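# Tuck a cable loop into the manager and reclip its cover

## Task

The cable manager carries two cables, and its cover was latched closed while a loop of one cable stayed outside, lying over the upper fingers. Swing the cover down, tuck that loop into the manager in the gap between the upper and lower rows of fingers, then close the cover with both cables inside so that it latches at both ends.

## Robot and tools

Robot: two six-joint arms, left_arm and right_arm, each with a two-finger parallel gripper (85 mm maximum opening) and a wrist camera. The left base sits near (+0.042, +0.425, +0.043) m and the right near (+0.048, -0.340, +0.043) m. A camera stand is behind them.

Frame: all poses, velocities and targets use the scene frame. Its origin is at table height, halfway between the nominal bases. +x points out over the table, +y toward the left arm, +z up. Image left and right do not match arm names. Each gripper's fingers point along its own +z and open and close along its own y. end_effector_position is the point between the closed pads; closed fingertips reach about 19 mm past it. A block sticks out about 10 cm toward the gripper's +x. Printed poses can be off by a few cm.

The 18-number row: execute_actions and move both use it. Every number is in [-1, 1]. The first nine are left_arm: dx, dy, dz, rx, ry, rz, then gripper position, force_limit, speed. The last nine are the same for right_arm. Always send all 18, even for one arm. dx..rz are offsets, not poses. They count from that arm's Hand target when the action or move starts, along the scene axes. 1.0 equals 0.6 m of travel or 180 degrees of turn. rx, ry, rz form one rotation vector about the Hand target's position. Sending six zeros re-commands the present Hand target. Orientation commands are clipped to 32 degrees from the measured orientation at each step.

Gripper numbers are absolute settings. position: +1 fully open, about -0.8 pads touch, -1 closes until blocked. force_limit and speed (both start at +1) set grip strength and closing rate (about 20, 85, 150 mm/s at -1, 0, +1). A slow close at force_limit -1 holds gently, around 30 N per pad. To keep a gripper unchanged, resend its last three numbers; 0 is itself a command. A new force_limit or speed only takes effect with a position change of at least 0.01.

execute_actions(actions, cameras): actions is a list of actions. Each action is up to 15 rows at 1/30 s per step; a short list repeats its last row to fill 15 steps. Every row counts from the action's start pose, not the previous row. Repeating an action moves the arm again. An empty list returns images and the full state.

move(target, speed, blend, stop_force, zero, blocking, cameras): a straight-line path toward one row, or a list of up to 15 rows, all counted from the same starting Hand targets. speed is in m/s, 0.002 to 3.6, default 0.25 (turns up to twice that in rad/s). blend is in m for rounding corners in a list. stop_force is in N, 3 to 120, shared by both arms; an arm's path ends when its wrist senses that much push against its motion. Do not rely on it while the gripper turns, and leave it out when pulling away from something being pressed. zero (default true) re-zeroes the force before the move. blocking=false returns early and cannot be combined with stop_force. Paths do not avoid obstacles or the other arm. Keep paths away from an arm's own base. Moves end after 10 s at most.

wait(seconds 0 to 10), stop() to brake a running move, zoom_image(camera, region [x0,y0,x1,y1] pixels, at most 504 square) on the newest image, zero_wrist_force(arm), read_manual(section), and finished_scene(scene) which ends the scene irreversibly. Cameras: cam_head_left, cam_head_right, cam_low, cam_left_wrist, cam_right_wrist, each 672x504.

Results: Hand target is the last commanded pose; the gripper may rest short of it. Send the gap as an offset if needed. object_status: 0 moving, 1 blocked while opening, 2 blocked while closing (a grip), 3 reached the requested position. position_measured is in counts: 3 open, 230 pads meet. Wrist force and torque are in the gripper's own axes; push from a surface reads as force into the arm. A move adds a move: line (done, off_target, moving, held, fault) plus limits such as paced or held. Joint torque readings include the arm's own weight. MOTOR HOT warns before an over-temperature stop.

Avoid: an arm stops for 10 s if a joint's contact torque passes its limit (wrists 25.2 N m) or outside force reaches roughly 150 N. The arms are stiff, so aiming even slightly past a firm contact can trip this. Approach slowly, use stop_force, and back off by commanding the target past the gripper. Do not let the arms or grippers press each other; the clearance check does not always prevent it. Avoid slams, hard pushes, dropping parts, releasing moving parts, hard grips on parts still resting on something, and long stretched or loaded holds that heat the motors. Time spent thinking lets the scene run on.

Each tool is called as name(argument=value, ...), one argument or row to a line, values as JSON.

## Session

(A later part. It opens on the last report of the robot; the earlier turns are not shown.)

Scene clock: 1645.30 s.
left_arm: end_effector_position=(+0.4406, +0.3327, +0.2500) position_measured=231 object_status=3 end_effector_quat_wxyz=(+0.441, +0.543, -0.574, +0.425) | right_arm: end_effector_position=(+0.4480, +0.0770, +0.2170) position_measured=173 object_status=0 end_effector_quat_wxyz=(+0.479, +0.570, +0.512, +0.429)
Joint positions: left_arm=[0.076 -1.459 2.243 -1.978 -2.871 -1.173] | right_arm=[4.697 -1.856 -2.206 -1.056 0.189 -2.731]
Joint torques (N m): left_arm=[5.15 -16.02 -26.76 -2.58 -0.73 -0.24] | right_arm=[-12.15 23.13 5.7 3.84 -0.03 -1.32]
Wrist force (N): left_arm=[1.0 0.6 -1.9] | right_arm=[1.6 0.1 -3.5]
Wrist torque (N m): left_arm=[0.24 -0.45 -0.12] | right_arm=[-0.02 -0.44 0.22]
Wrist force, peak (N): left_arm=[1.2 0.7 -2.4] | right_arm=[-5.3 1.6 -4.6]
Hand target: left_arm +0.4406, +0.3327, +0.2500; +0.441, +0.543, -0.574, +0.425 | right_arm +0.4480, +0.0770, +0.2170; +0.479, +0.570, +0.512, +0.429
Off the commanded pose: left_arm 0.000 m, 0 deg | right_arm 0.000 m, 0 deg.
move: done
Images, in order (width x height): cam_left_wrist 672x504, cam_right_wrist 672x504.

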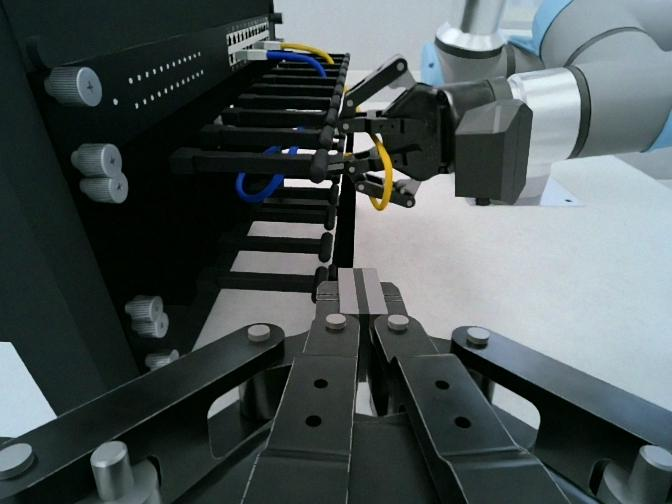

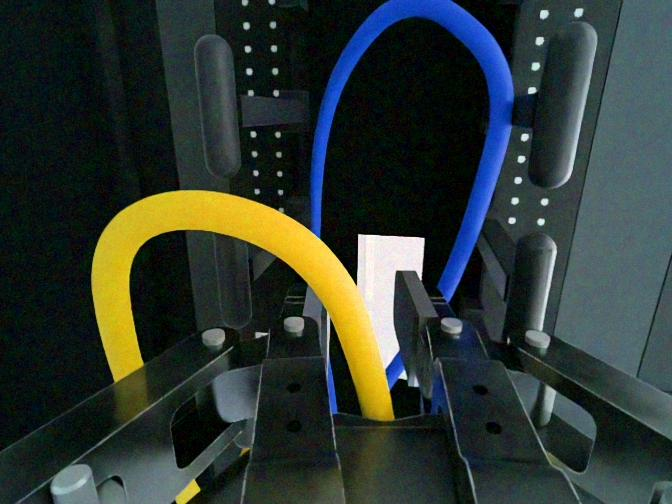

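move(
  target=[0,0,0,0,0,0,-1,-0.8,-0.5,-0.1989,0.0216,0,0,0,0,-0.35,-0.9,-0.8],
  speed=0.05,
  stop_force=6,
  cameras=["cam_left_wrist", "cam_right_wrist"],
)

zoom_image(
  camera="cam_left_wrist",
  region=[200, 0, 460, 240],
)

Scene clock: 1746.93 s.
left_arm: end_effector_position=(+0.4406, +0.3327, +0.2500) position_measured=231 object_status=3 end_effector_quat_wxyz=(+0.441, +0.543, -0.574, +0.425) | right_arm: end_effector_position=(+0.3287, +0.0899, +0.2170) position_measured=173 object_status=3 end_effector_quat_wxyz=(+0.479, +0.570, +0.512, +0.429)
Joint positions: left_arm=[0.076 -1.459 2.243 -1.978 -2.871 -1.173] | right_arm=[4.963 -1.82 -2.071 -1.909 0.381 -2.025]
Joint torques (N m): left_arm=[4.97 -16.71 -26.52 -2.53 -0.74 -0.23] | right_arm=[12.95 20.73 29.49 -1.93 1.52 1.52]
Wrist force (N): left_arm=[0.9 0.7 -2.2] | right_arm=[1.3 0.2 -3.2]
Wrist torque (N m): left_arm=[0.26 -0.43 -0.12] | right_arm=[-0.05 -0.40 0.05]
Wrist force, peak (N): left_arm=[1.0 1.0 -2.3] | right_arm=[1.7 0.1 -3.8]
Hand target: left_arm +0.4406, +0.3327, +0.2500; +0.441, +0.543, -0.574, +0.425 | right_arm +0.3287, +0.0899, +0.2170; +0.479, +0.570, +0.512, +0.429
Off the commanded pose: left_arm 0.000 m, 0 deg | right_arm 0.000 m, 0 deg.
move: done
Images, in order (width x height): cam_left_wrist 672x504, cam_right_wrist 672x504.

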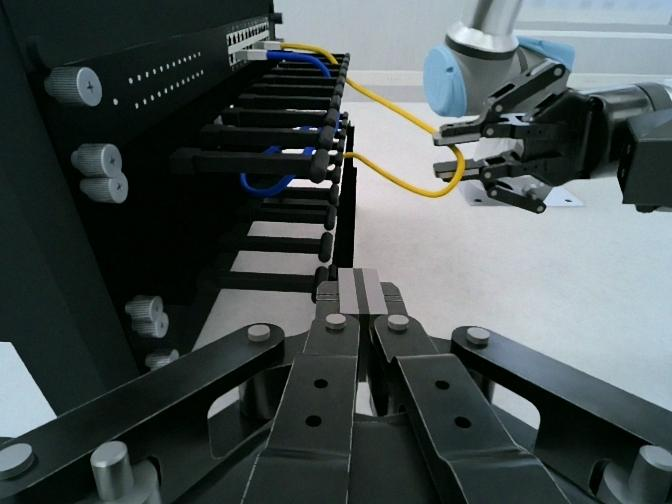

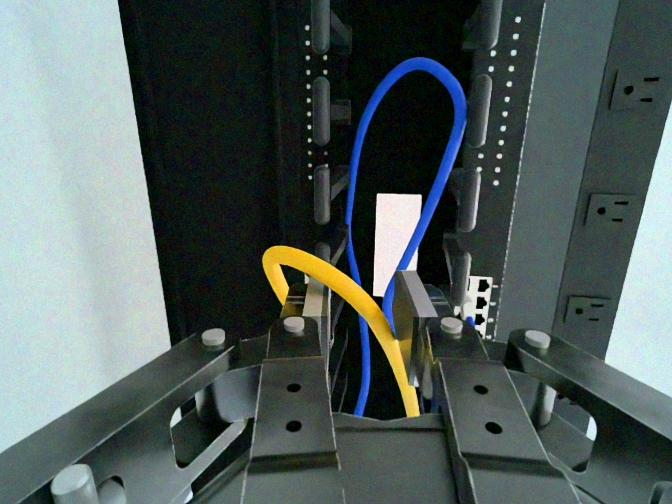

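Scaled by 1.938 from the camera's 672x504 image, which has a finer 960x720 frame.

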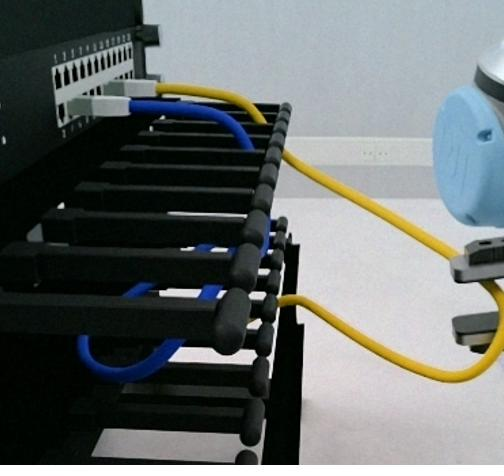

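move(
  target=[0,0,0,0,0,0,-1,-0.8,-0.5,-0.0994,0.0108,0,0,0,0,-0.35,-0.9,-0.8],
  speed=0.05,
  stop_force=6,
  cameras=["cam_left_wrist", "cam_right_wrist"],
)

zoom_image(
  camera="cam_left_wrist",
  region=[300, 30, 480, 220],
)

zoom_image(
  camera="cam_right_wrist",
  region=[200, 160, 500, 440],
)

Scene clock: 1754.40 s.
left_arm: end_effector_position=(+0.4406, +0.3327, +0.2500) position_measured=231 object_status=3 end_effector_quat_wxyz=(+0.441, +0.543, -0.574, +0.425) | right_arm: end_effector_position=(+0.2690, +0.0964, +0.2170) position_measured=173 object_status=3 end_effector_quat_wxyz=(+0.479, +0.570, +0.512, +0.429)
Joint positions: left_arm=[0.076 -1.459 2.243 -1.978 -2.871 -1.173] | right_arm=[5.088 -1.845 -2.021 -2.045 0.495 -1.903]
Joint torques (N m): left_arm=[4.71 -15.49 -26.68 -2.43 -0.83 -0.41] | right_arm=[14.03 20.75 28.62 -2.55 1.78 1.42]
Wrist force (N): left_arm=[0.9 0.7 -1.9] | right_arm=[1.1 0.2 -3.3]
Wrist torque (N m): left_arm=[0.25 -0.44 -0.12] | right_arm=[-0.04 -0.38 0.03]
Wrist force, peak (N): left_arm=[1.4 0.6 -2.4] | right_arm=[1.2 0.4 -3.9]
Hand target: left_arm +0.4406, +0.3327, +0.2500; +0.441, +0.543, -0.574, +0.425 | right_arm +0.2690, +0.0964, +0.2170; +0.479, +0.570, +0.512, +0.429
Off the commanded pose: left_arm 0.000 m, 0 deg | right_arm 0.000 m, 0 deg.
move: done
Images, in order (width x height): cam_left_wrist 672x504, cam_right_wrist 672x504.

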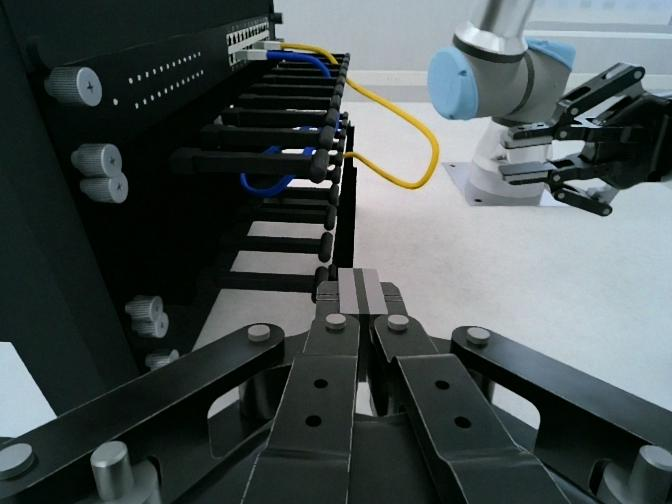

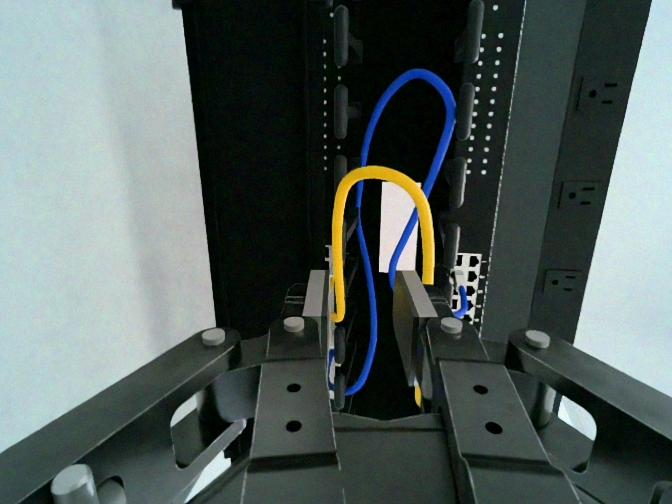

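Scaled by 2.653 from the camera's 672x504 image, which has a finer 960x720 frame.

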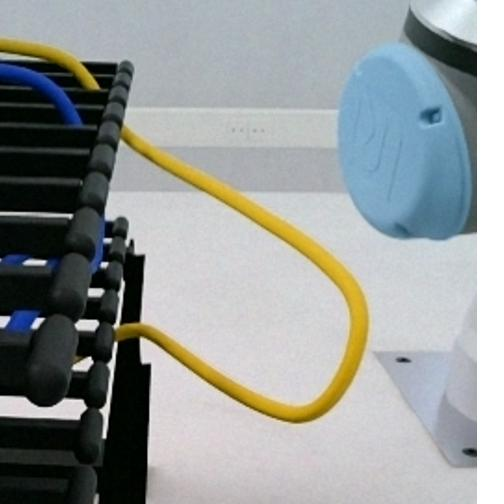

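Scaled by 1.680 from the camera's 672x504 image, which has a finer 960x720 frame.

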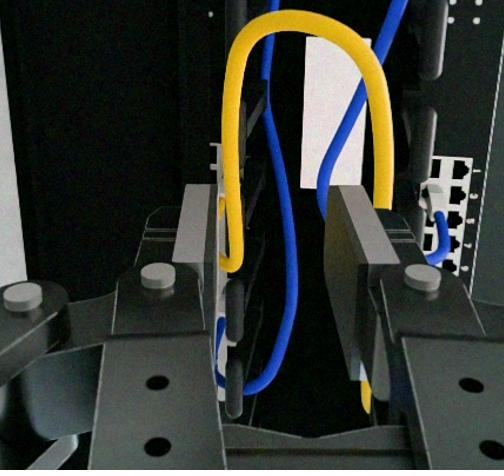

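zoom_image(
  camera="cam_left_wrist",
  region=[280, 110, 440, 310],
)

wait(
  seconds=0,
  cameras=["cam_low", "cam_head_left", "cam_head_right"],
)

zoom_image(
  camera="cam_low",
  region=[220, 180, 420, 350],
)

Scaled by 2.520 from the camera's 672x504 image, which has a finer 960x720 frame.

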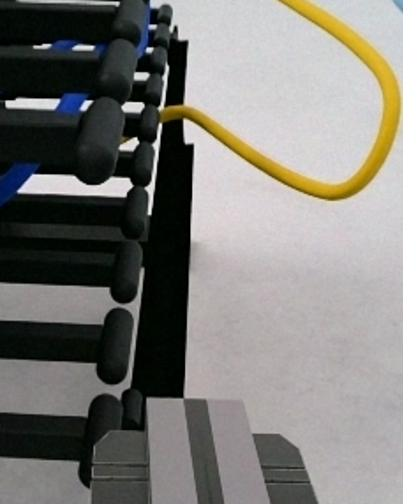

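Scene clock: 1820.87 s.
left_arm: end_effector_position=(+0.4406, +0.3327, +0.2500) position_measured=231 object_status=3 end_effector_quat_wxyz=(+0.441, +0.543, -0.574, +0.425) | right_arm: end_effector_position=(+0.2690, +0.0964, +0.2170) position_measured=173 object_status=3 end_effector_quat_wxyz=(+0.479, +0.570, +0.512, +0.429)
Joint positions: left_arm=[0.076 -1.459 2.243 -1.978 -2.871 -1.173] | right_arm=[5.088 -1.845 -2.021 -2.045 0.495 -1.903]
Joint torques (N m): left_arm=[5.05 -16.47 -26.78 -2.7 -0.84 -0.24] | right_arm=[13.82 22.47 28.39 -2.23 1.66 1.43]
Wrist force (N): left_arm=[1.0 0.8 -2.2] | right_arm=[1.5 -0.1 -3.0]
Wrist torque (N m): left_arm=[0.27 -0.45 -0.12] | right_arm=[-0.08 -0.42 0.04]
Wrist force, peak (N): left_arm=[0.9 0.7 -2.5] | right_arm=[1.2 0.2 -3.6]
Hand target: left_arm +0.4406, +0.3327, +0.2500; +0.441, +0.543, -0.574, +0.425 | right_arm +0.2690, +0.0964, +0.2170; +0.479, +0.570, +0.512, +0.429
Tool commands: left_gripper/position=-1.0 left_gripper/force_limit=-0.8 left_gripper/speed=-0.5 right_gripper/position=-0.35 right_gripper/force_limit=-0.9 right_gripper/speed=-0.8
Off the commanded pose: left_arm 0.000 m, 0 deg | right_arm 0.000 m, 0 deg.
Images, in order (width x height): cam_head_left 672x504, cam_head_right 672x504, cam_low 672x504.

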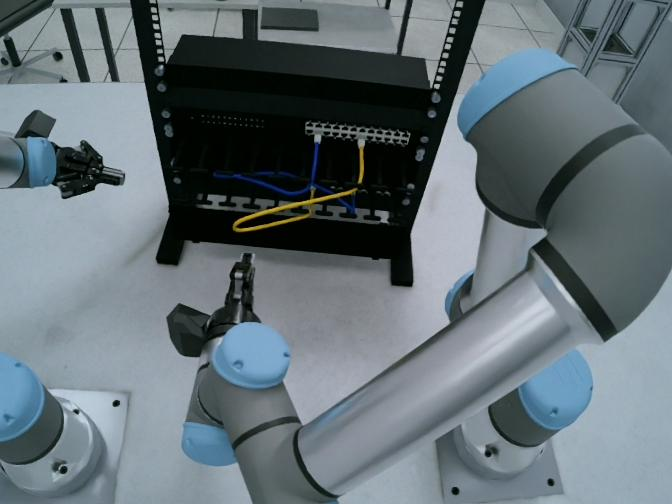

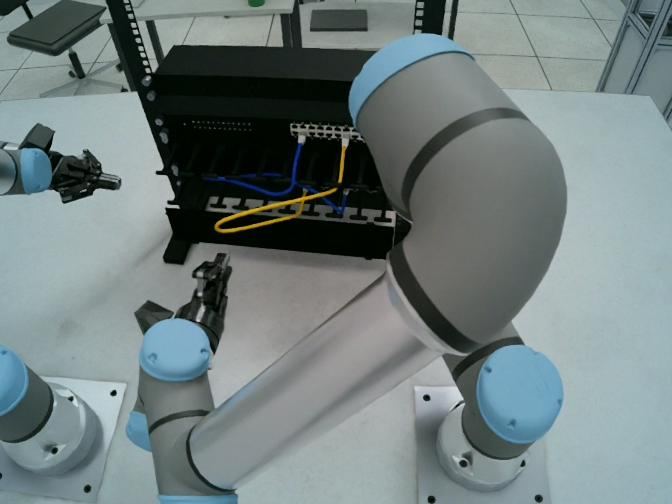

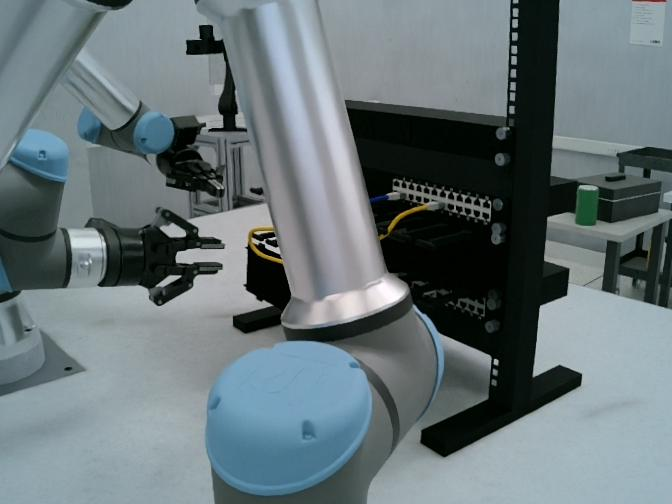

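Scaled by 2.520 from the camera's 672x504 image, which has a finer 960x720 frame.

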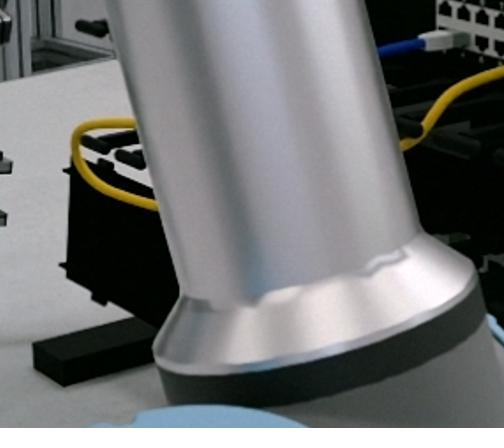

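move(
  target=[
    [0,0,0,0,0,0,-1,-0.8,-0.5,0.0100,0.0400,0.0550,0.4888,-0.0310,-0.1087,-0.2,-0.9,-0.8],
  ],
  speed=0.3,
)

move(
  target=[0,0,0,0,0,0,-1,-0.8,-0.5,0.0450,-0.0050,0.0217,0.0180,0.1657,0,-0.2,-0.9,-0.8],
  speed=0.3,
  cameras=["cam_left_wrist", "cam_right_wrist"],
)

Scene clock: 1877.37 s.
left_arm: end_effector_position=(+0.4406, +0.3327, +0.2500) position_measured=231 object_status=3 end_effector_quat_wxyz=(+0.441, +0.543, -0.574, +0.425) | right_arm: end_effector_position=(+0.2750, +0.1204, +0.2500) position_measured=154 object_status=3 end_effector_quat_wxyz=(+0.033, +0.792, -0.044, +0.608)
Joint positions: left_arm=[0.076 -1.459 2.243 -1.978 -2.871 -1.173] | right_arm=[5.048 -1.785 -1.952 -1.971 0.497 -0.516]
Joint torques (N m): left_arm=[4.36 -16.84 -26.72 -2.65 -0.77 -0.47] | right_arm=[-11.93 21.06 30.73 -1.93 -3.32 1.8]
Wrist force (N): left_arm=[1.1 0.7 -2.2] | right_arm=[0.0 -0.1 -3.0]
Wrist torque (N m): left_arm=[0.26 -0.48 -0.12] | right_arm=[0.06 0.04 -0.29]
Wrist force, peak (N): left_arm=[1.1 0.7 -2.4] | right_arm=[1.4 0.2 -3.6]
Hand target: left_arm +0.4406, +0.3327, +0.2500; +0.441, +0.543, -0.574, +0.425 | right_arm +0.2750, +0.1204, +0.2500; +0.033, +0.792, -0.044, +0.608
Off the commanded pose: left_arm 0.000 m, 0 deg | right_arm 0.000 m, 0 deg.
move: done

Scene clock: 1878.90 s.
left_arm: end_effector_position=(+0.4406, +0.3327, +0.2500) position_measured=231 object_status=3 end_effector_quat_wxyz=(+0.441, +0.543, -0.574, +0.425) | right_arm: end_effector_position=(+0.3020, +0.1174, +0.2630) position_measured=154 object_status=3 end_effector_quat_wxyz=(+0.021, +0.923, -0.051, +0.382)
Joint positions: left_arm=[0.076 -1.459 2.243 -1.978 -2.871 -1.173] | right_arm=[4.858 -1.594 -1.974 -1.375 0.814 -1.24]
Joint torques (N m): left_arm=[4.6 -16.18 -27.08 -2.67 -0.78 -0.35] | right_arm=[-13.43 34.06 34.65 5.2 0.86 -1.38]
Wrist force (N): left_arm=[1.3 0.6 -2.1] | right_arm=[0.0 0.2 -3.2]
Wrist torque (N m): left_arm=[0.25 -0.50 -0.12] | right_arm=[0.12 0.11 -0.06]
Wrist force, peak (N): left_arm=[1.1 1.0 -2.3] | right_arm=[0.4 0.0 -3.5]
Hand target: left_arm +0.4406, +0.3327, +0.2500; +0.441, +0.543, -0.574, +0.425 | right_arm +0.3020, +0.1174, +0.2630; +0.021, +0.923, -0.051, +0.382
Off the commanded pose: left_arm 0.000 m, 0 deg | right_arm 0.000 m, 0 deg.
move: done
Images, in order (width x height): cam_left_wrist 672x504, cam_right_wrist 672x504.

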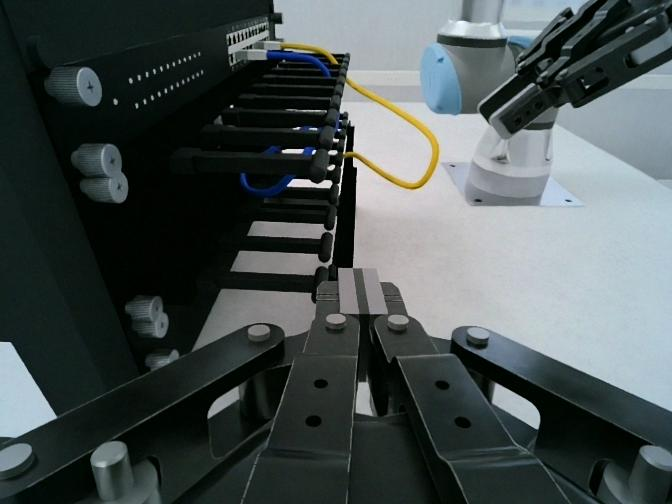

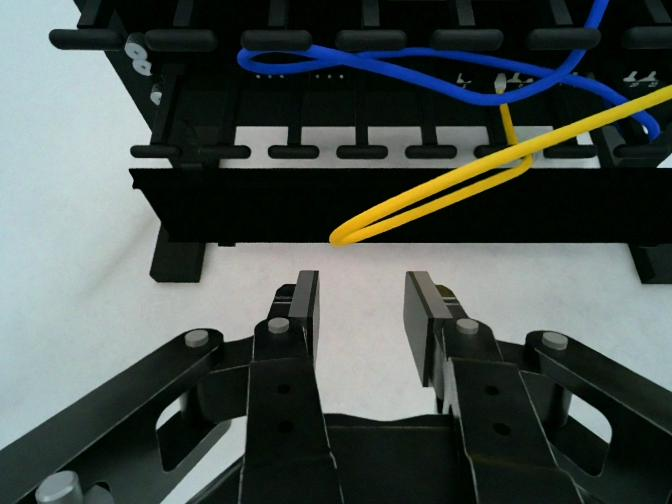

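move(
  target=[0,0,0,0,0,0,-1,-0.8,-0.5,0.0127,0.0015,-0.0617,-0.0180,-0.1657,0,-0.2,-0.9,-0.8],
  speed=0.25,
  cameras=["cam_left_wrist", "cam_right_wrist"],
)

zoom_image(
  camera="cam_right_wrist",
  region=[240, 180, 480, 400],
)

Scene clock: 2010.63 s.
left_arm: end_effector_position=(+0.4406, +0.3327, +0.2500) position_measured=231 object_status=3 end_effector_quat_wxyz=(+0.441, +0.543, -0.574, +0.425) | right_arm: end_effector_position=(+0.3097, +0.1183, +0.2260) position_measured=154 object_status=3 end_effector_quat_wxyz=(+0.033, +0.792, -0.044, +0.608)
Joint positions: left_arm=[0.076 -1.459 2.243 -1.978 -2.871 -1.173] | right_arm=[4.978 -1.81 -2.01 -1.808 0.44 -0.605]
Joint torques (N m): left_arm=[4.9 -15.6 -27.48 -2.65 -0.8 -0.42] | right_arm=[13.23 21.22 30.03 -1.39 -3.49 1.17]
Wrist force (N): left_arm=[0.9 0.7 -2.1] | right_arm=[-0.2 -0.4 -3.2]
Wrist torque (N m): left_arm=[0.26 -0.43 -0.12] | right_arm=[0.01 0.07 -0.30]
Wrist force, peak (N): left_arm=[1.1 0.8 -2.3] | right_arm=[1.6 -0.1 -3.4]
Hand target: left_arm +0.4406, +0.3327, +0.2500; +0.441, +0.543, -0.574, +0.425 | right_arm +0.3096, +0.1183, +0.2260; +0.033, +0.792, -0.044, +0.608
Off the commanded pose: left_arm 0.000 m, 0 deg | right_arm 0.000 m, 0 deg.
move: done
Images, in order (width x height): cam_left_wrist 672x504, cam_right_wrist 672x504.

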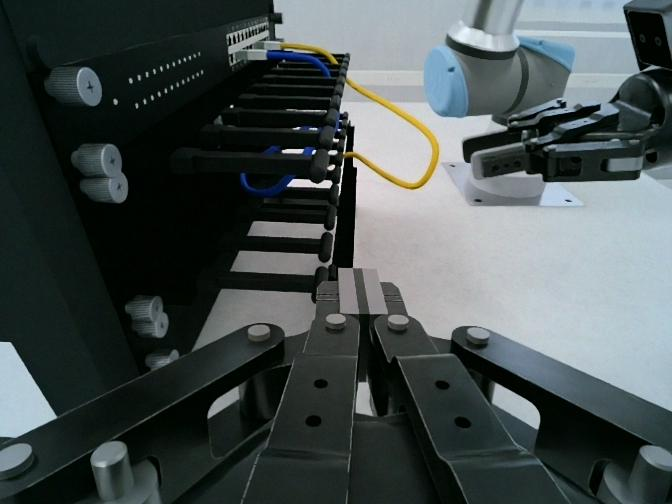

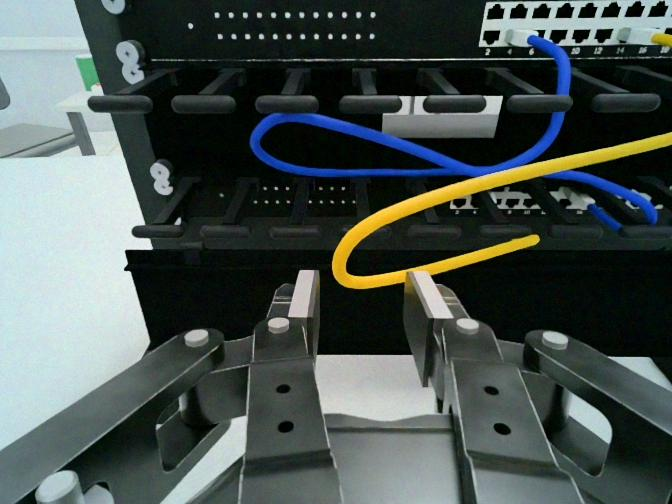

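Scaled by 2.100 from the camera's 672x504 image, which has a finer 960x720 frame.

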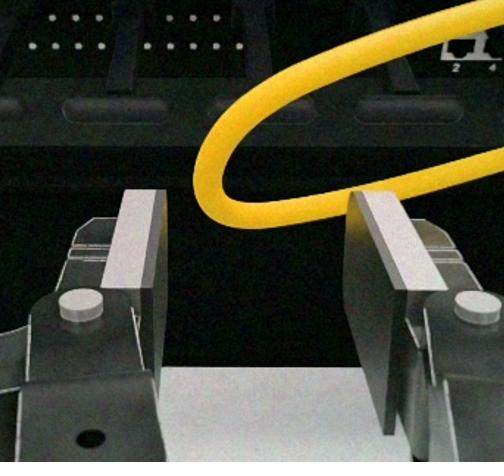

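move(
  target=[0,0,0,0,0,0,-1,-0.8,-0.5,0.0711,-0.0094,-0.0150,0,0,0,-0.2,-0.9,-0.8],
  speed=0.05,
  stop_force=6,
)

move(
  target=[0,0,0,0,0,0,-1,-0.8,-0.5,0,0,0,0,0,0,-1,-0.9,-0.8],
  cameras=["cam_left_wrist", "cam_right_wrist"],
)

zoom_image(
  camera="cam_right_wrist",
  region=[240, 180, 480, 400],
)

Scene clock: 2026.40 s.
left_arm: end_effector_position=(+0.4406, +0.3327, +0.2500) position_measured=231 object_status=3 end_effector_quat_wxyz=(+0.441, +0.543, -0.574, +0.425) | right_arm: end_effector_position=(+0.3523, +0.1127, +0.2170) position_measured=154 object_status=3 end_effector_quat_wxyz=(+0.033, +0.792, -0.044, +0.608)
Joint positions: left_arm=[0.076 -1.459 2.243 -1.978 -2.871 -1.173] | right_arm=[4.891 -1.816 -2.062 -1.617 0.374 -0.751]
Joint torques (N m): left_arm=[4.54 -16.73 -26.25 -2.55 -0.7 -0.38] | right_arm=[-13.45 29.87 7.07 4.34 -4.03 -1.27]
Wrist force (N): left_arm=[0.8 0.5 -2.2] | right_arm=[0.0 -0.4 -2.9]
Wrist torque (N m): left_arm=[0.24 -0.43 -0.12] | right_arm=[0.02 0.05 -0.12]
Wrist force, peak (N): left_arm=[1.0 0.9 -2.3] | right_arm=[-0.1 -0.1 -3.4]
Hand target: left_arm +0.4406, +0.3327, +0.2500; +0.441, +0.543, -0.574, +0.425 | right_arm +0.3523, +0.1127, +0.2170; +0.033, +0.792, -0.044, +0.608
Off the commanded pose: left_arm 0.000 m, 0 deg | right_arm 0.000 m, 0 deg.
move: done

Scene clock: 2027.40 s.
left_arm: end_effector_position=(+0.4406, +0.3327, +0.2500) position_measured=231 object_status=3 end_effector_quat_wxyz=(+0.441, +0.543, -0.574, +0.425) | right_arm: end_effector_position=(+0.3523, +0.1127, +0.2170) position_measured=215 object_status=2 end_effector_quat_wxyz=(+0.033, +0.792, -0.044, +0.608)
Joint positions: left_arm=[0.076 -1.459 2.243 -1.978 -2.871 -1.173] | right_arm=[4.891 -1.816 -2.062 -1.617 0.374 -0.751]
Joint torques (N m): left_arm=[4.57 -16.23 -26.25 -2.7 -0.72 -0.36] | right_arm=[-13.35 38.31 7.83 3.67 -3.26 -1.13]
Wrist force (N): left_arm=[1.1 0.5 -1.9] | right_arm=[-0.3 -0.9 -3.5]
Wrist torque (N m): left_arm=[0.23 -0.47 -0.12] | right_arm=[0.06 0.06 -0.11]
Wrist force, peak (N): left_arm=[1.0 0.7 -2.4] | right_arm=[-0.1 -1.8 -4.0]
Hand target: left_arm +0.4406, +0.3327, +0.2500; +0.441, +0.543, -0.574, +0.425 | right_arm +0.3523, +0.1127, +0.2170; +0.033, +0.792, -0.044, +0.608
Off the commanded pose: left_arm 0.000 m, 0 deg | right_arm 0.000 m, 0 deg.
move: done
Images, in order (width x height): cam_left_wrist 672x504, cam_right_wrist 672x504.

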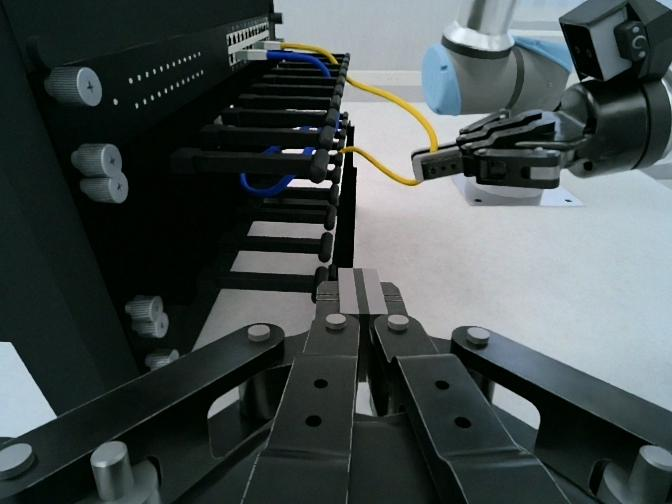

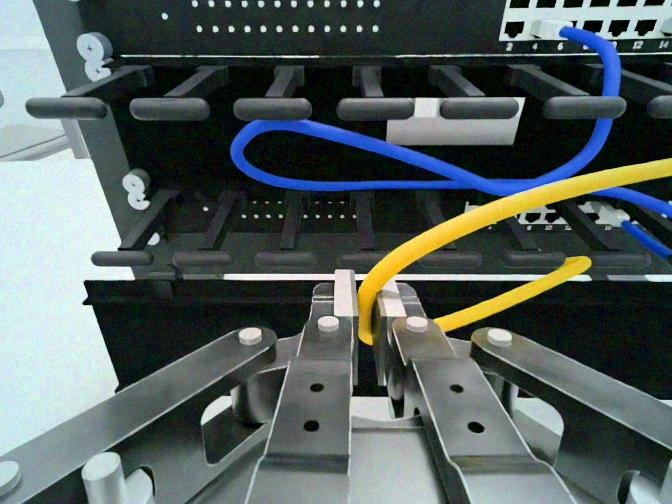

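Scaled by 2.100 from the camera's 672x504 image, which has a finer 960x720 frame.

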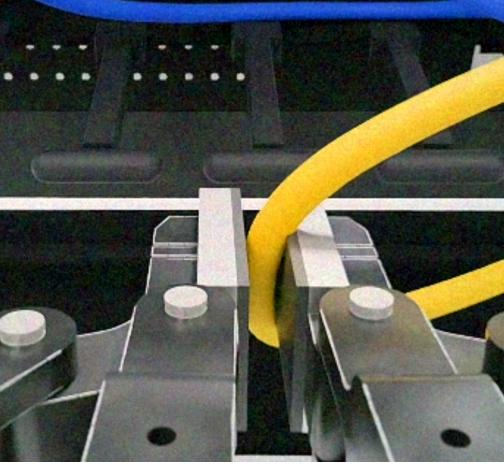

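move(
  target=[
    [0,0,0,0,0,0,-1,-0.8,-0.5,0.1045,0.0054,-0.0033,0,0,0,-1,-0.9,-0.8],
    [0,0,0,0,0,0,-1,-0.8,-0.5,0.2029,0.0316,-0.0050,0,0,0,-1,-0.9,-0.8],
  ],
  speed=0.05,
  blend=0.01,
  stop_force=12,
  cameras=["cam_left_wrist", "cam_right_wrist"],
)

zoom_image(
  camera="cam_left_wrist",
  region=[200, 0, 460, 240],
)

Scene clock: 2047.47 s.
left_arm: end_effector_position=(+0.4406, +0.3327, +0.2500) position_measured=231 object_status=3 end_effector_quat_wxyz=(+0.441, +0.543, -0.574, +0.425) | right_arm: end_effector_position=(+0.4740, +0.1316, +0.2140) position_measured=215 object_status=2 end_effector_quat_wxyz=(+0.033, +0.792, -0.044, +0.608)
Joint positions: left_arm=[0.076 -1.459 2.243 -1.978 -2.871 -1.173] | right_arm=[4.64 -1.98 -2.061 -0.743 0.263 -1.495]
Joint torques (N m): left_arm=[4.33 -16.39 -26.99 -2.7 -0.76 -0.48] | right_arm=[-12.18 26.56 7.66 5.6 0.47 -1.61]
Wrist force (N): left_arm=[0.8 0.6 -1.9] | right_arm=[1.1 7.2 -5.0]
Wrist torque (N m): left_arm=[0.25 -0.42 -0.12] | right_arm=[0.01 0.04 0.03]
Wrist force, peak (N): left_arm=[0.8 0.7 -2.5] | right_arm=[1.0 7.7 -5.5]
Hand target: left_arm +0.4406, +0.3327, +0.2500; +0.441, +0.543, -0.574, +0.425 | right_arm +0.4740, +0.1316, +0.2140; +0.033, +0.792, -0.044, +0.608
Off the commanded pose: left_arm 0.000 m, 0 deg | right_arm 0.000 m, 0 deg.
move: done
Images, in order (width x height): cam_left_wrist 672x504, cam_right_wrist 672x504.

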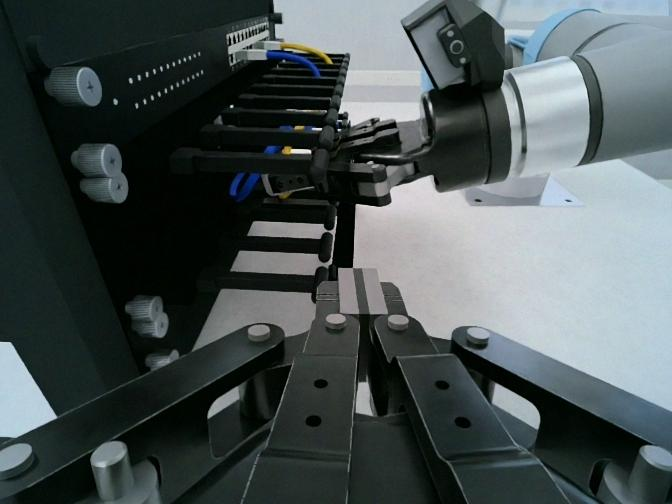

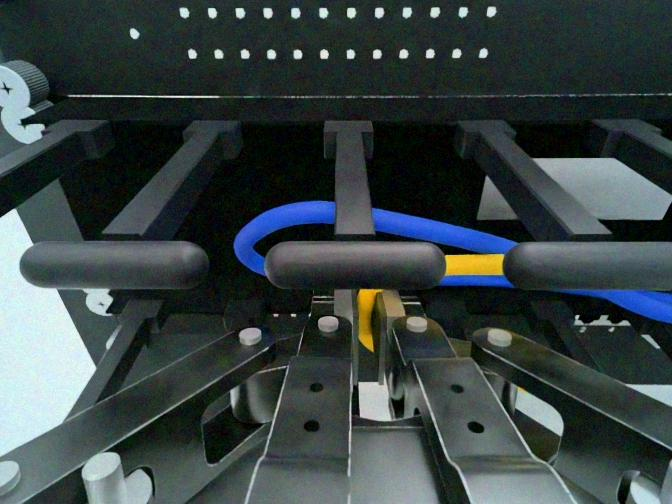

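Scaled by 1.938 from the camera's 672x504 image, which has a finer 960x720 frame.

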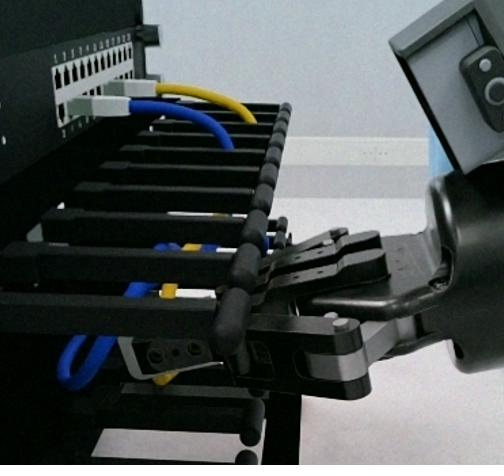

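move(
  target=[0,0,0,0,0,0,-1,-0.8,-0.5,-0.0014,-0.0133,0,0,0,0,-1,-0.9,-0.8],
  speed=0.05,
)

move(
  target=[0,0,0,0,0,0,-1,-0.8,-0.5,0,0,0,0,0,0,-0.25,-0.9,-0.8],
  cameras=["cam_left_wrist", "cam_right_wrist"],
)

zoom_image(
  camera="cam_left_wrist",
  region=[200, 0, 460, 240],
)

zoom_image(
  camera="cam_right_wrist",
  region=[220, 180, 520, 430],
)

Scene clock: 2068.27 s.
left_arm: end_effector_position=(+0.4406, +0.3327, +0.2500) position_measured=231 object_status=3 end_effector_quat_wxyz=(+0.441, +0.543, -0.574, +0.425) | right_arm: end_effector_position=(+0.4732, +0.1237, +0.2140) position_measured=215 object_status=2 end_effector_quat_wxyz=(+0.033, +0.792, -0.044, +0.608)
Joint positions: left_arm=[0.076 -1.459 2.243 -1.978 -2.871 -1.173] | right_arm=[4.64 -1.967 -2.083 -0.735 0.263 -1.494]
Joint torques (N m): left_arm=[4.34 -15.96 -26.6 -2.68 -0.79 -0.59] | right_arm=[12.02 45.26 4.68 5.42 0.72 0.91]
Wrist force (N): left_arm=[1.0 0.9 -2.2] | right_arm=[1.2 -2.2 -4.0]
Wrist torque (N m): left_arm=[0.28 -0.45 -0.12] | right_arm=[-0.03 0.00 -0.20]
Wrist force, peak (N): left_arm=[1.2 0.7 -2.4] | right_arm=[1.0 7.7 -5.5]
Hand target: left_arm +0.4406, +0.3327, +0.2500; +0.441, +0.543, -0.574, +0.425 | right_arm +0.4732, +0.1236, +0.2140; +0.033, +0.792, -0.044, +0.608
Off the commanded pose: left_arm 0.000 m, 0 deg | right_arm 0.000 m, 0 deg.
move: done

Scene clock: 2069.17 s.
left_arm: end_effector_position=(+0.4406, +0.3327, +0.2500) position_measured=231 object_status=3 end_effector_quat_wxyz=(+0.441, +0.543, -0.574, +0.425) | right_arm: end_effector_position=(+0.4732, +0.1236, +0.2140) position_measured=160 object_status=0 end_effector_quat_wxyz=(+0.033, +0.792, -0.044, +0.608)
Joint positions: left_arm=[0.076 -1.459 2.243 -1.978 -2.871 -1.173] | right_arm=[4.64 -1.967 -2.083 -0.735 0.263 -1.494]
Joint torques (N m): left_arm=[3.91 -16.29 -26.97 -2.59 -0.81 -0.59] | right_arm=[12.94 44.37 5.91 5.59 -0.44 -1.17]
Wrist force (N): left_arm=[0.8 0.8 -2.1] | right_arm=[0.2 -0.4 -3.0]
Wrist torque (N m): left_arm=[0.26 -0.42 -0.12] | right_arm=[0.03 0.02 -0.21]
Wrist force, peak (N): left_arm=[0.9 0.7 -2.5] | right_arm=[0.8 -2.3 -3.9]
Hand target: left_arm +0.4406, +0.3327, +0.2500; +0.441, +0.543, -0.574, +0.425 | right_arm +0.4732, +0.1236, +0.2140; +0.033, +0.792, -0.044, +0.608
Off the commanded pose: left_arm 0.000 m, 0 deg | right_arm 0.000 m, 0 deg.
move: done
Images, in order (width x height): cam_left_wrist 672x504, cam_right_wrist 672x504.

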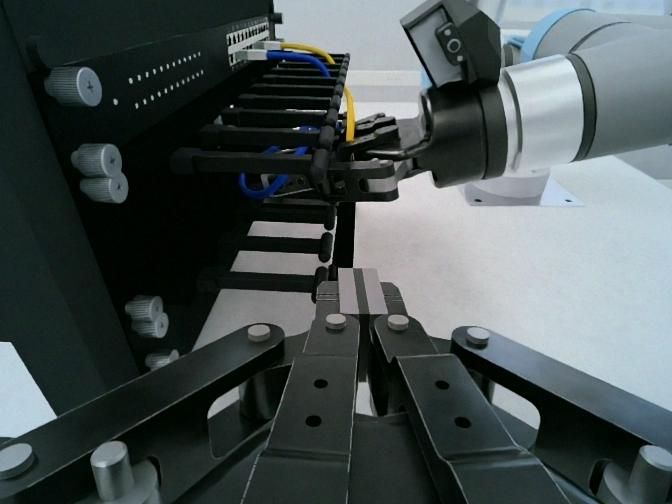

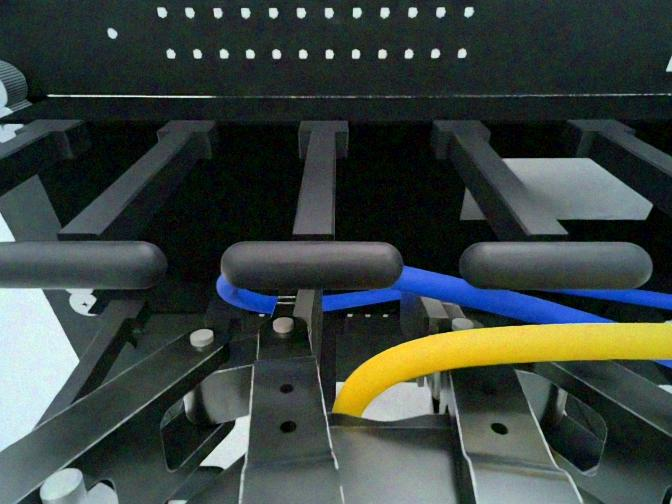

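Scaled by 1.938 from the camera's 672x504 image, which has a finer 960x720 frame.

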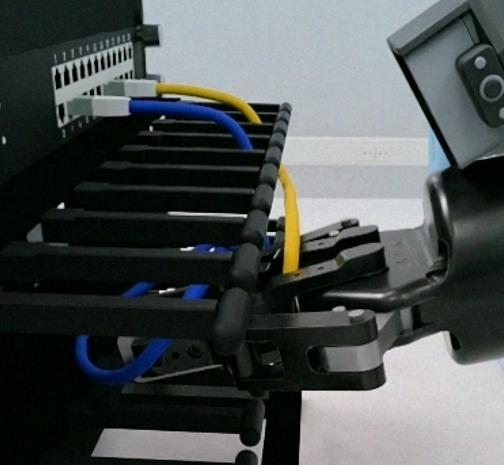

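Scaled by 1.680 from the camera's 672x504 image, which has a finer 960x720 frame.

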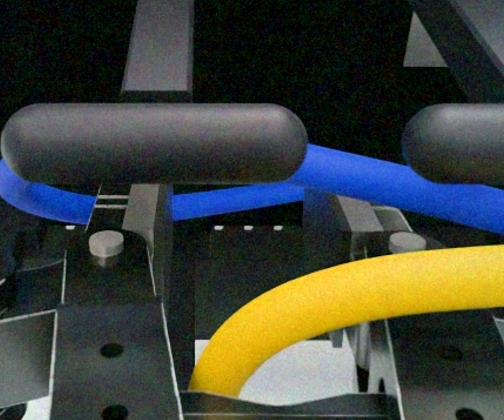

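move(
  target=[0,0,0,0,0,0,-1,-0.8,-0.5,-0.2651,0.0288,0.0100,0,0,0,-0.25,-0.9,-0.8],
  speed=0.06,
  stop_force=8,
  cameras=["cam_left_wrist", "cam_right_wrist"],
)

Scene clock: 2131.43 s.
left_arm: end_effector_position=(+0.4406, +0.3327, +0.2500) position_measured=231 object_status=3 end_effector_quat_wxyz=(+0.441, +0.543, -0.574, +0.425) | right_arm: end_effector_position=(+0.3592, +0.1361, +0.2183) position_measured=160 object_status=3 end_effector_quat_wxyz=(+0.032, +0.793, -0.043, +0.607)
Joint positions: left_arm=[0.076 -1.459 2.243 -1.978 -2.871 -1.173] | right_arm=[4.869 -1.86 -2.006 -1.58 0.359 -0.801]
Joint torques (N m): left_arm=[4.43 -16.54 -26.96 -2.57 -0.72 -0.71] | right_arm=[-6.72 23.16 10.01 5.7 -5.58 -1.32]
Wrist force (N): left_arm=[0.9 0.7 -2.2] | right_arm=[1.8 9.2 2.5]
Wrist torque (N m): left_arm=[0.27 -0.44 -0.12] | right_arm=[0.25 -0.02 -0.10]
Wrist force, peak (N): left_arm=[1.1 0.7 -2.4] | right_arm=[2.7 17.9 6.4]
Hand target: left_arm +0.4406, +0.3327, +0.2500; +0.441, +0.543, -0.574, +0.425 | right_arm +0.3592, +0.1361, +0.2183; +0.032, +0.793, -0.043, +0.607 (not the last commanded pose)
Off the commanded pose: left_arm 0.000 m, 0 deg | right_arm 0.045 m, 0 deg.
move: contact (right_arm)
Images, in order (width x height): cam_left_wrist 672x504, cam_right_wrist 672x504.

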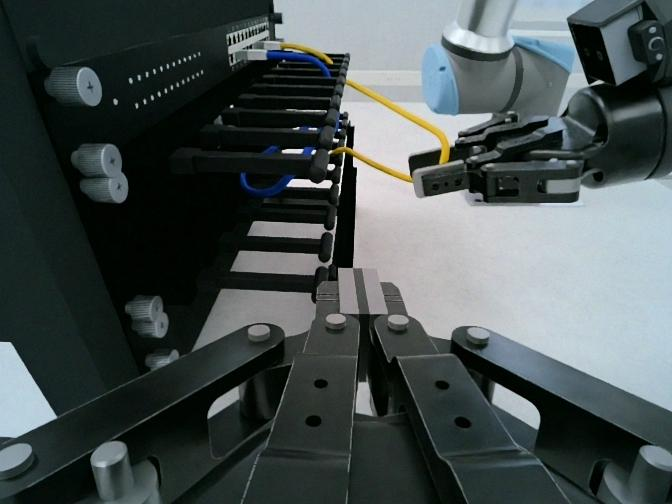

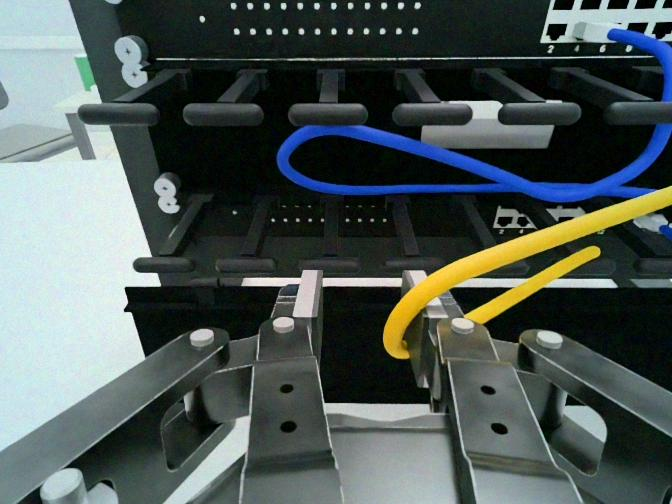

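move(
  target=[0,0,0,0,0,0,-1,-0.8,-0.5,0.0090,-0.0370,0.0,0,0,0,-0.25,-0.9,-0.8],
  speed=0.06,
  cameras=["cam_right_wrist"],
)

Scene clock: 2140.33 s.
left_arm: end_effector_position=(+0.4406, +0.3327, +0.2500) position_measured=231 object_status=3 end_effector_quat_wxyz=(+0.441, +0.543, -0.574, +0.425) | right_arm: end_effector_position=(+0.3646, +0.1139, +0.2183) position_measured=160 object_status=3 end_effector_quat_wxyz=(+0.032, +0.793, -0.043, +0.607)
Joint positions: left_arm=[0.076 -1.459 2.243 -1.978 -2.871 -1.173] | right_arm=[4.864 -1.817 -2.069 -1.552 0.356 -0.811]
Joint torques (N m): left_arm=[4.55 -16.22 -27.37 -2.51 -0.74 -0.59] | right_arm=[-14.07 39.64 8 4.13 -4.07 -1.08]
Wrist force (N): left_arm=[0.8 0.6 -1.9] | right_arm=[0.3 -0.2 -3.6]
Wrist torque (N m): left_arm=[0.25 -0.42 -0.12] | right_arm=[0.04 0.00 -0.12]
Wrist force, peak (N): left_arm=[1.0 0.5 -2.4] | right_arm=[1.9 9.3 2.5]
Hand target: left_arm +0.4406, +0.3327, +0.2500; +0.441, +0.543, -0.574, +0.425 | right_arm +0.3646, +0.1139, +0.2183; +0.032, +0.793, -0.043, +0.607
Off the commanded pose: left_arm 0.000 m, 0 deg | right_arm 0.000 m, 0 deg.
move: done
Images, in order (width x height): cam_right_wrist 672x504.

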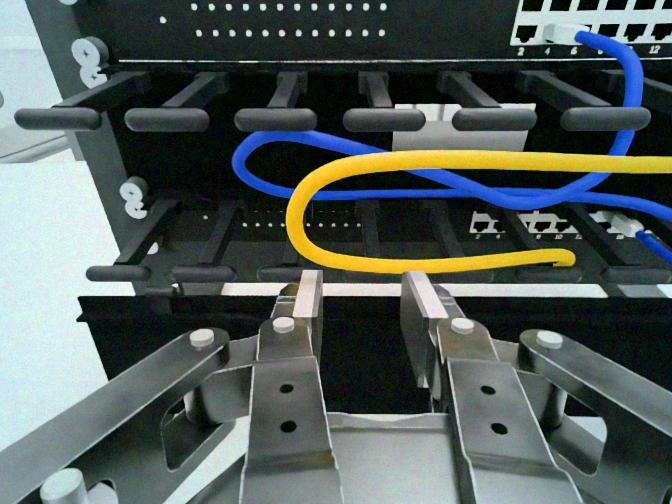

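wait(
  seconds=0,
  cameras=["cam_left_wrist", "cam_right_wrist", "cam_head_left", "cam_low"],
)

zoom_image(
  camera="cam_left_wrist",
  region=[200, 0, 460, 240],
)

zoom_image(
  camera="cam_right_wrist",
  region=[240, 80, 600, 320],
)

Scene clock: 2149.40 s.
left_arm: end_effector_position=(+0.4406, +0.3327, +0.2500) position_measured=231 object_status=3 end_effector_quat_wxyz=(+0.441, +0.543, -0.574, +0.425) | right_arm: end_effector_position=(+0.3646, +0.1139, +0.2183) position_measured=160 object_status=3 end_effector_quat_wxyz=(+0.032, +0.793, -0.043, +0.607)
Joint positions: left_arm=[0.076 -1.459 2.243 -1.978 -2.871 -1.173] | right_arm=[4.864 -1.817 -2.069 -1.552 0.356 -0.811]
Joint torques (N m): left_arm=[3.64 -16.48 -27.05 -2.44 -0.88 -0.76] | right_arm=[-12.62 40.72 6.52 4.28 -4.08 -1.15]
Wrist force (N): left_arm=[1.0 0.5 -2.1] | right_arm=[-0.1 -0.6 -3.6]
Wrist torque (N m): left_arm=[0.22 -0.46 -0.12] | right_arm=[-0.01 0.06 -0.12]
Wrist force, peak (N): left_arm=[1.0 0.7 -2.4] | right_arm=[0.1 -0.5 -4.1]
Hand target: left_arm +0.4406, +0.3327, +0.2500; +0.441, +0.543, -0.574, +0.425 | right_arm +0.3646, +0.1139, +0.2183; +0.032, +0.793, -0.043, +0.607
Tool commands: left_gripper/position=-1.0 left_gripper/force_limit=-0.8 left_gripper/speed=-0.5 right_gripper/position=-0.25 right_gripper/force_limit=-0.9 right_gripper/speed=-0.8
Off the commanded pose: left_arm 0.000 m, 0 deg | right_arm 0.000 m, 0 deg.
Images, in order (width x height): cam_head_left 672x504, cam_low 672x504, cam_left_wrist 672x504, cam_right_wrist 672x504.

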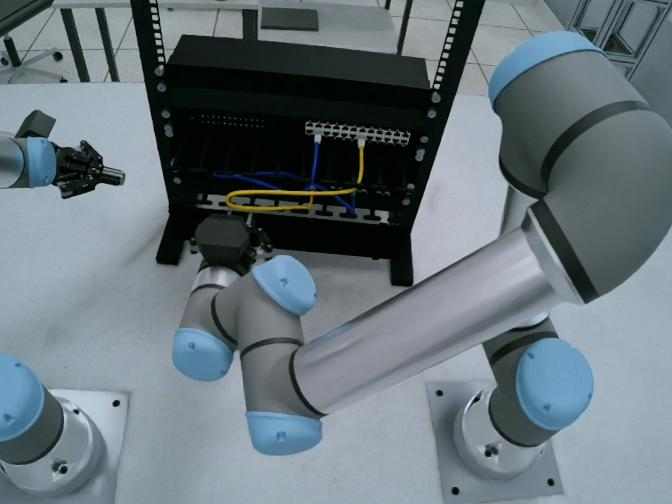

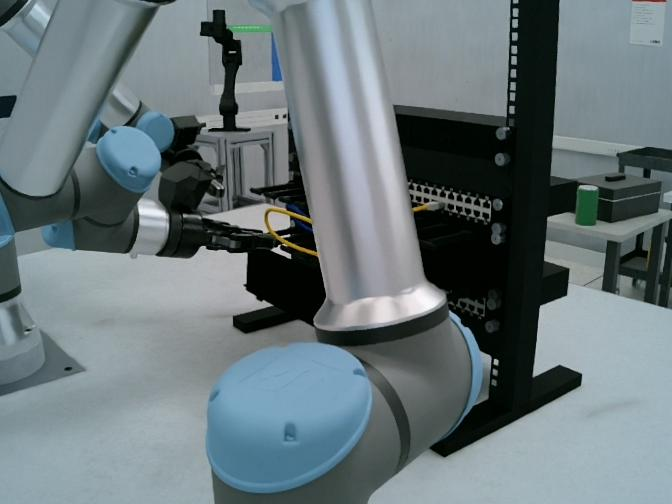

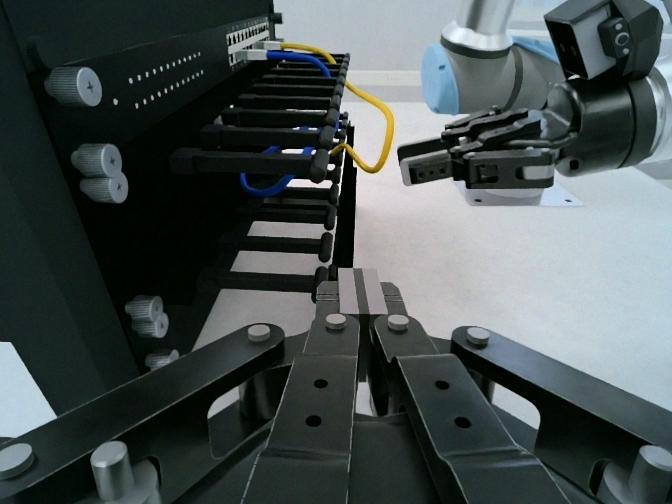

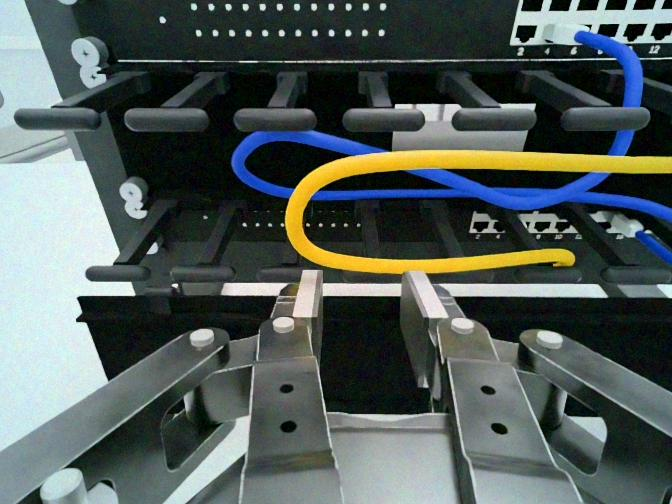

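Scaled by 1.938 from the camera's 672x504 image, which has a finer 960x720 frame.

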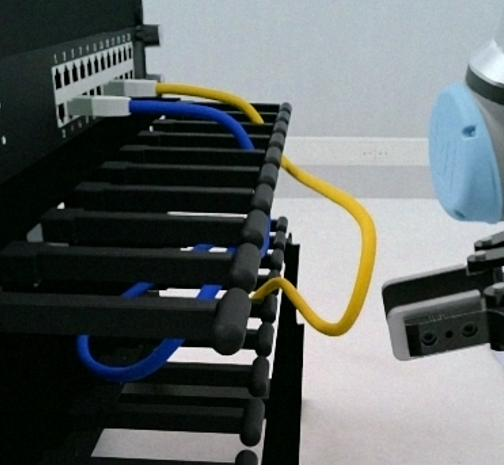

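Scaled by 1.400 from the camera's 672x504 image, which has a finer 960x720 frame.

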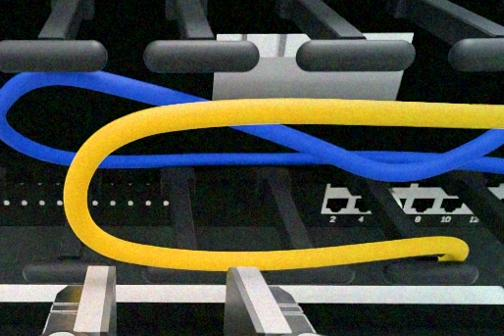

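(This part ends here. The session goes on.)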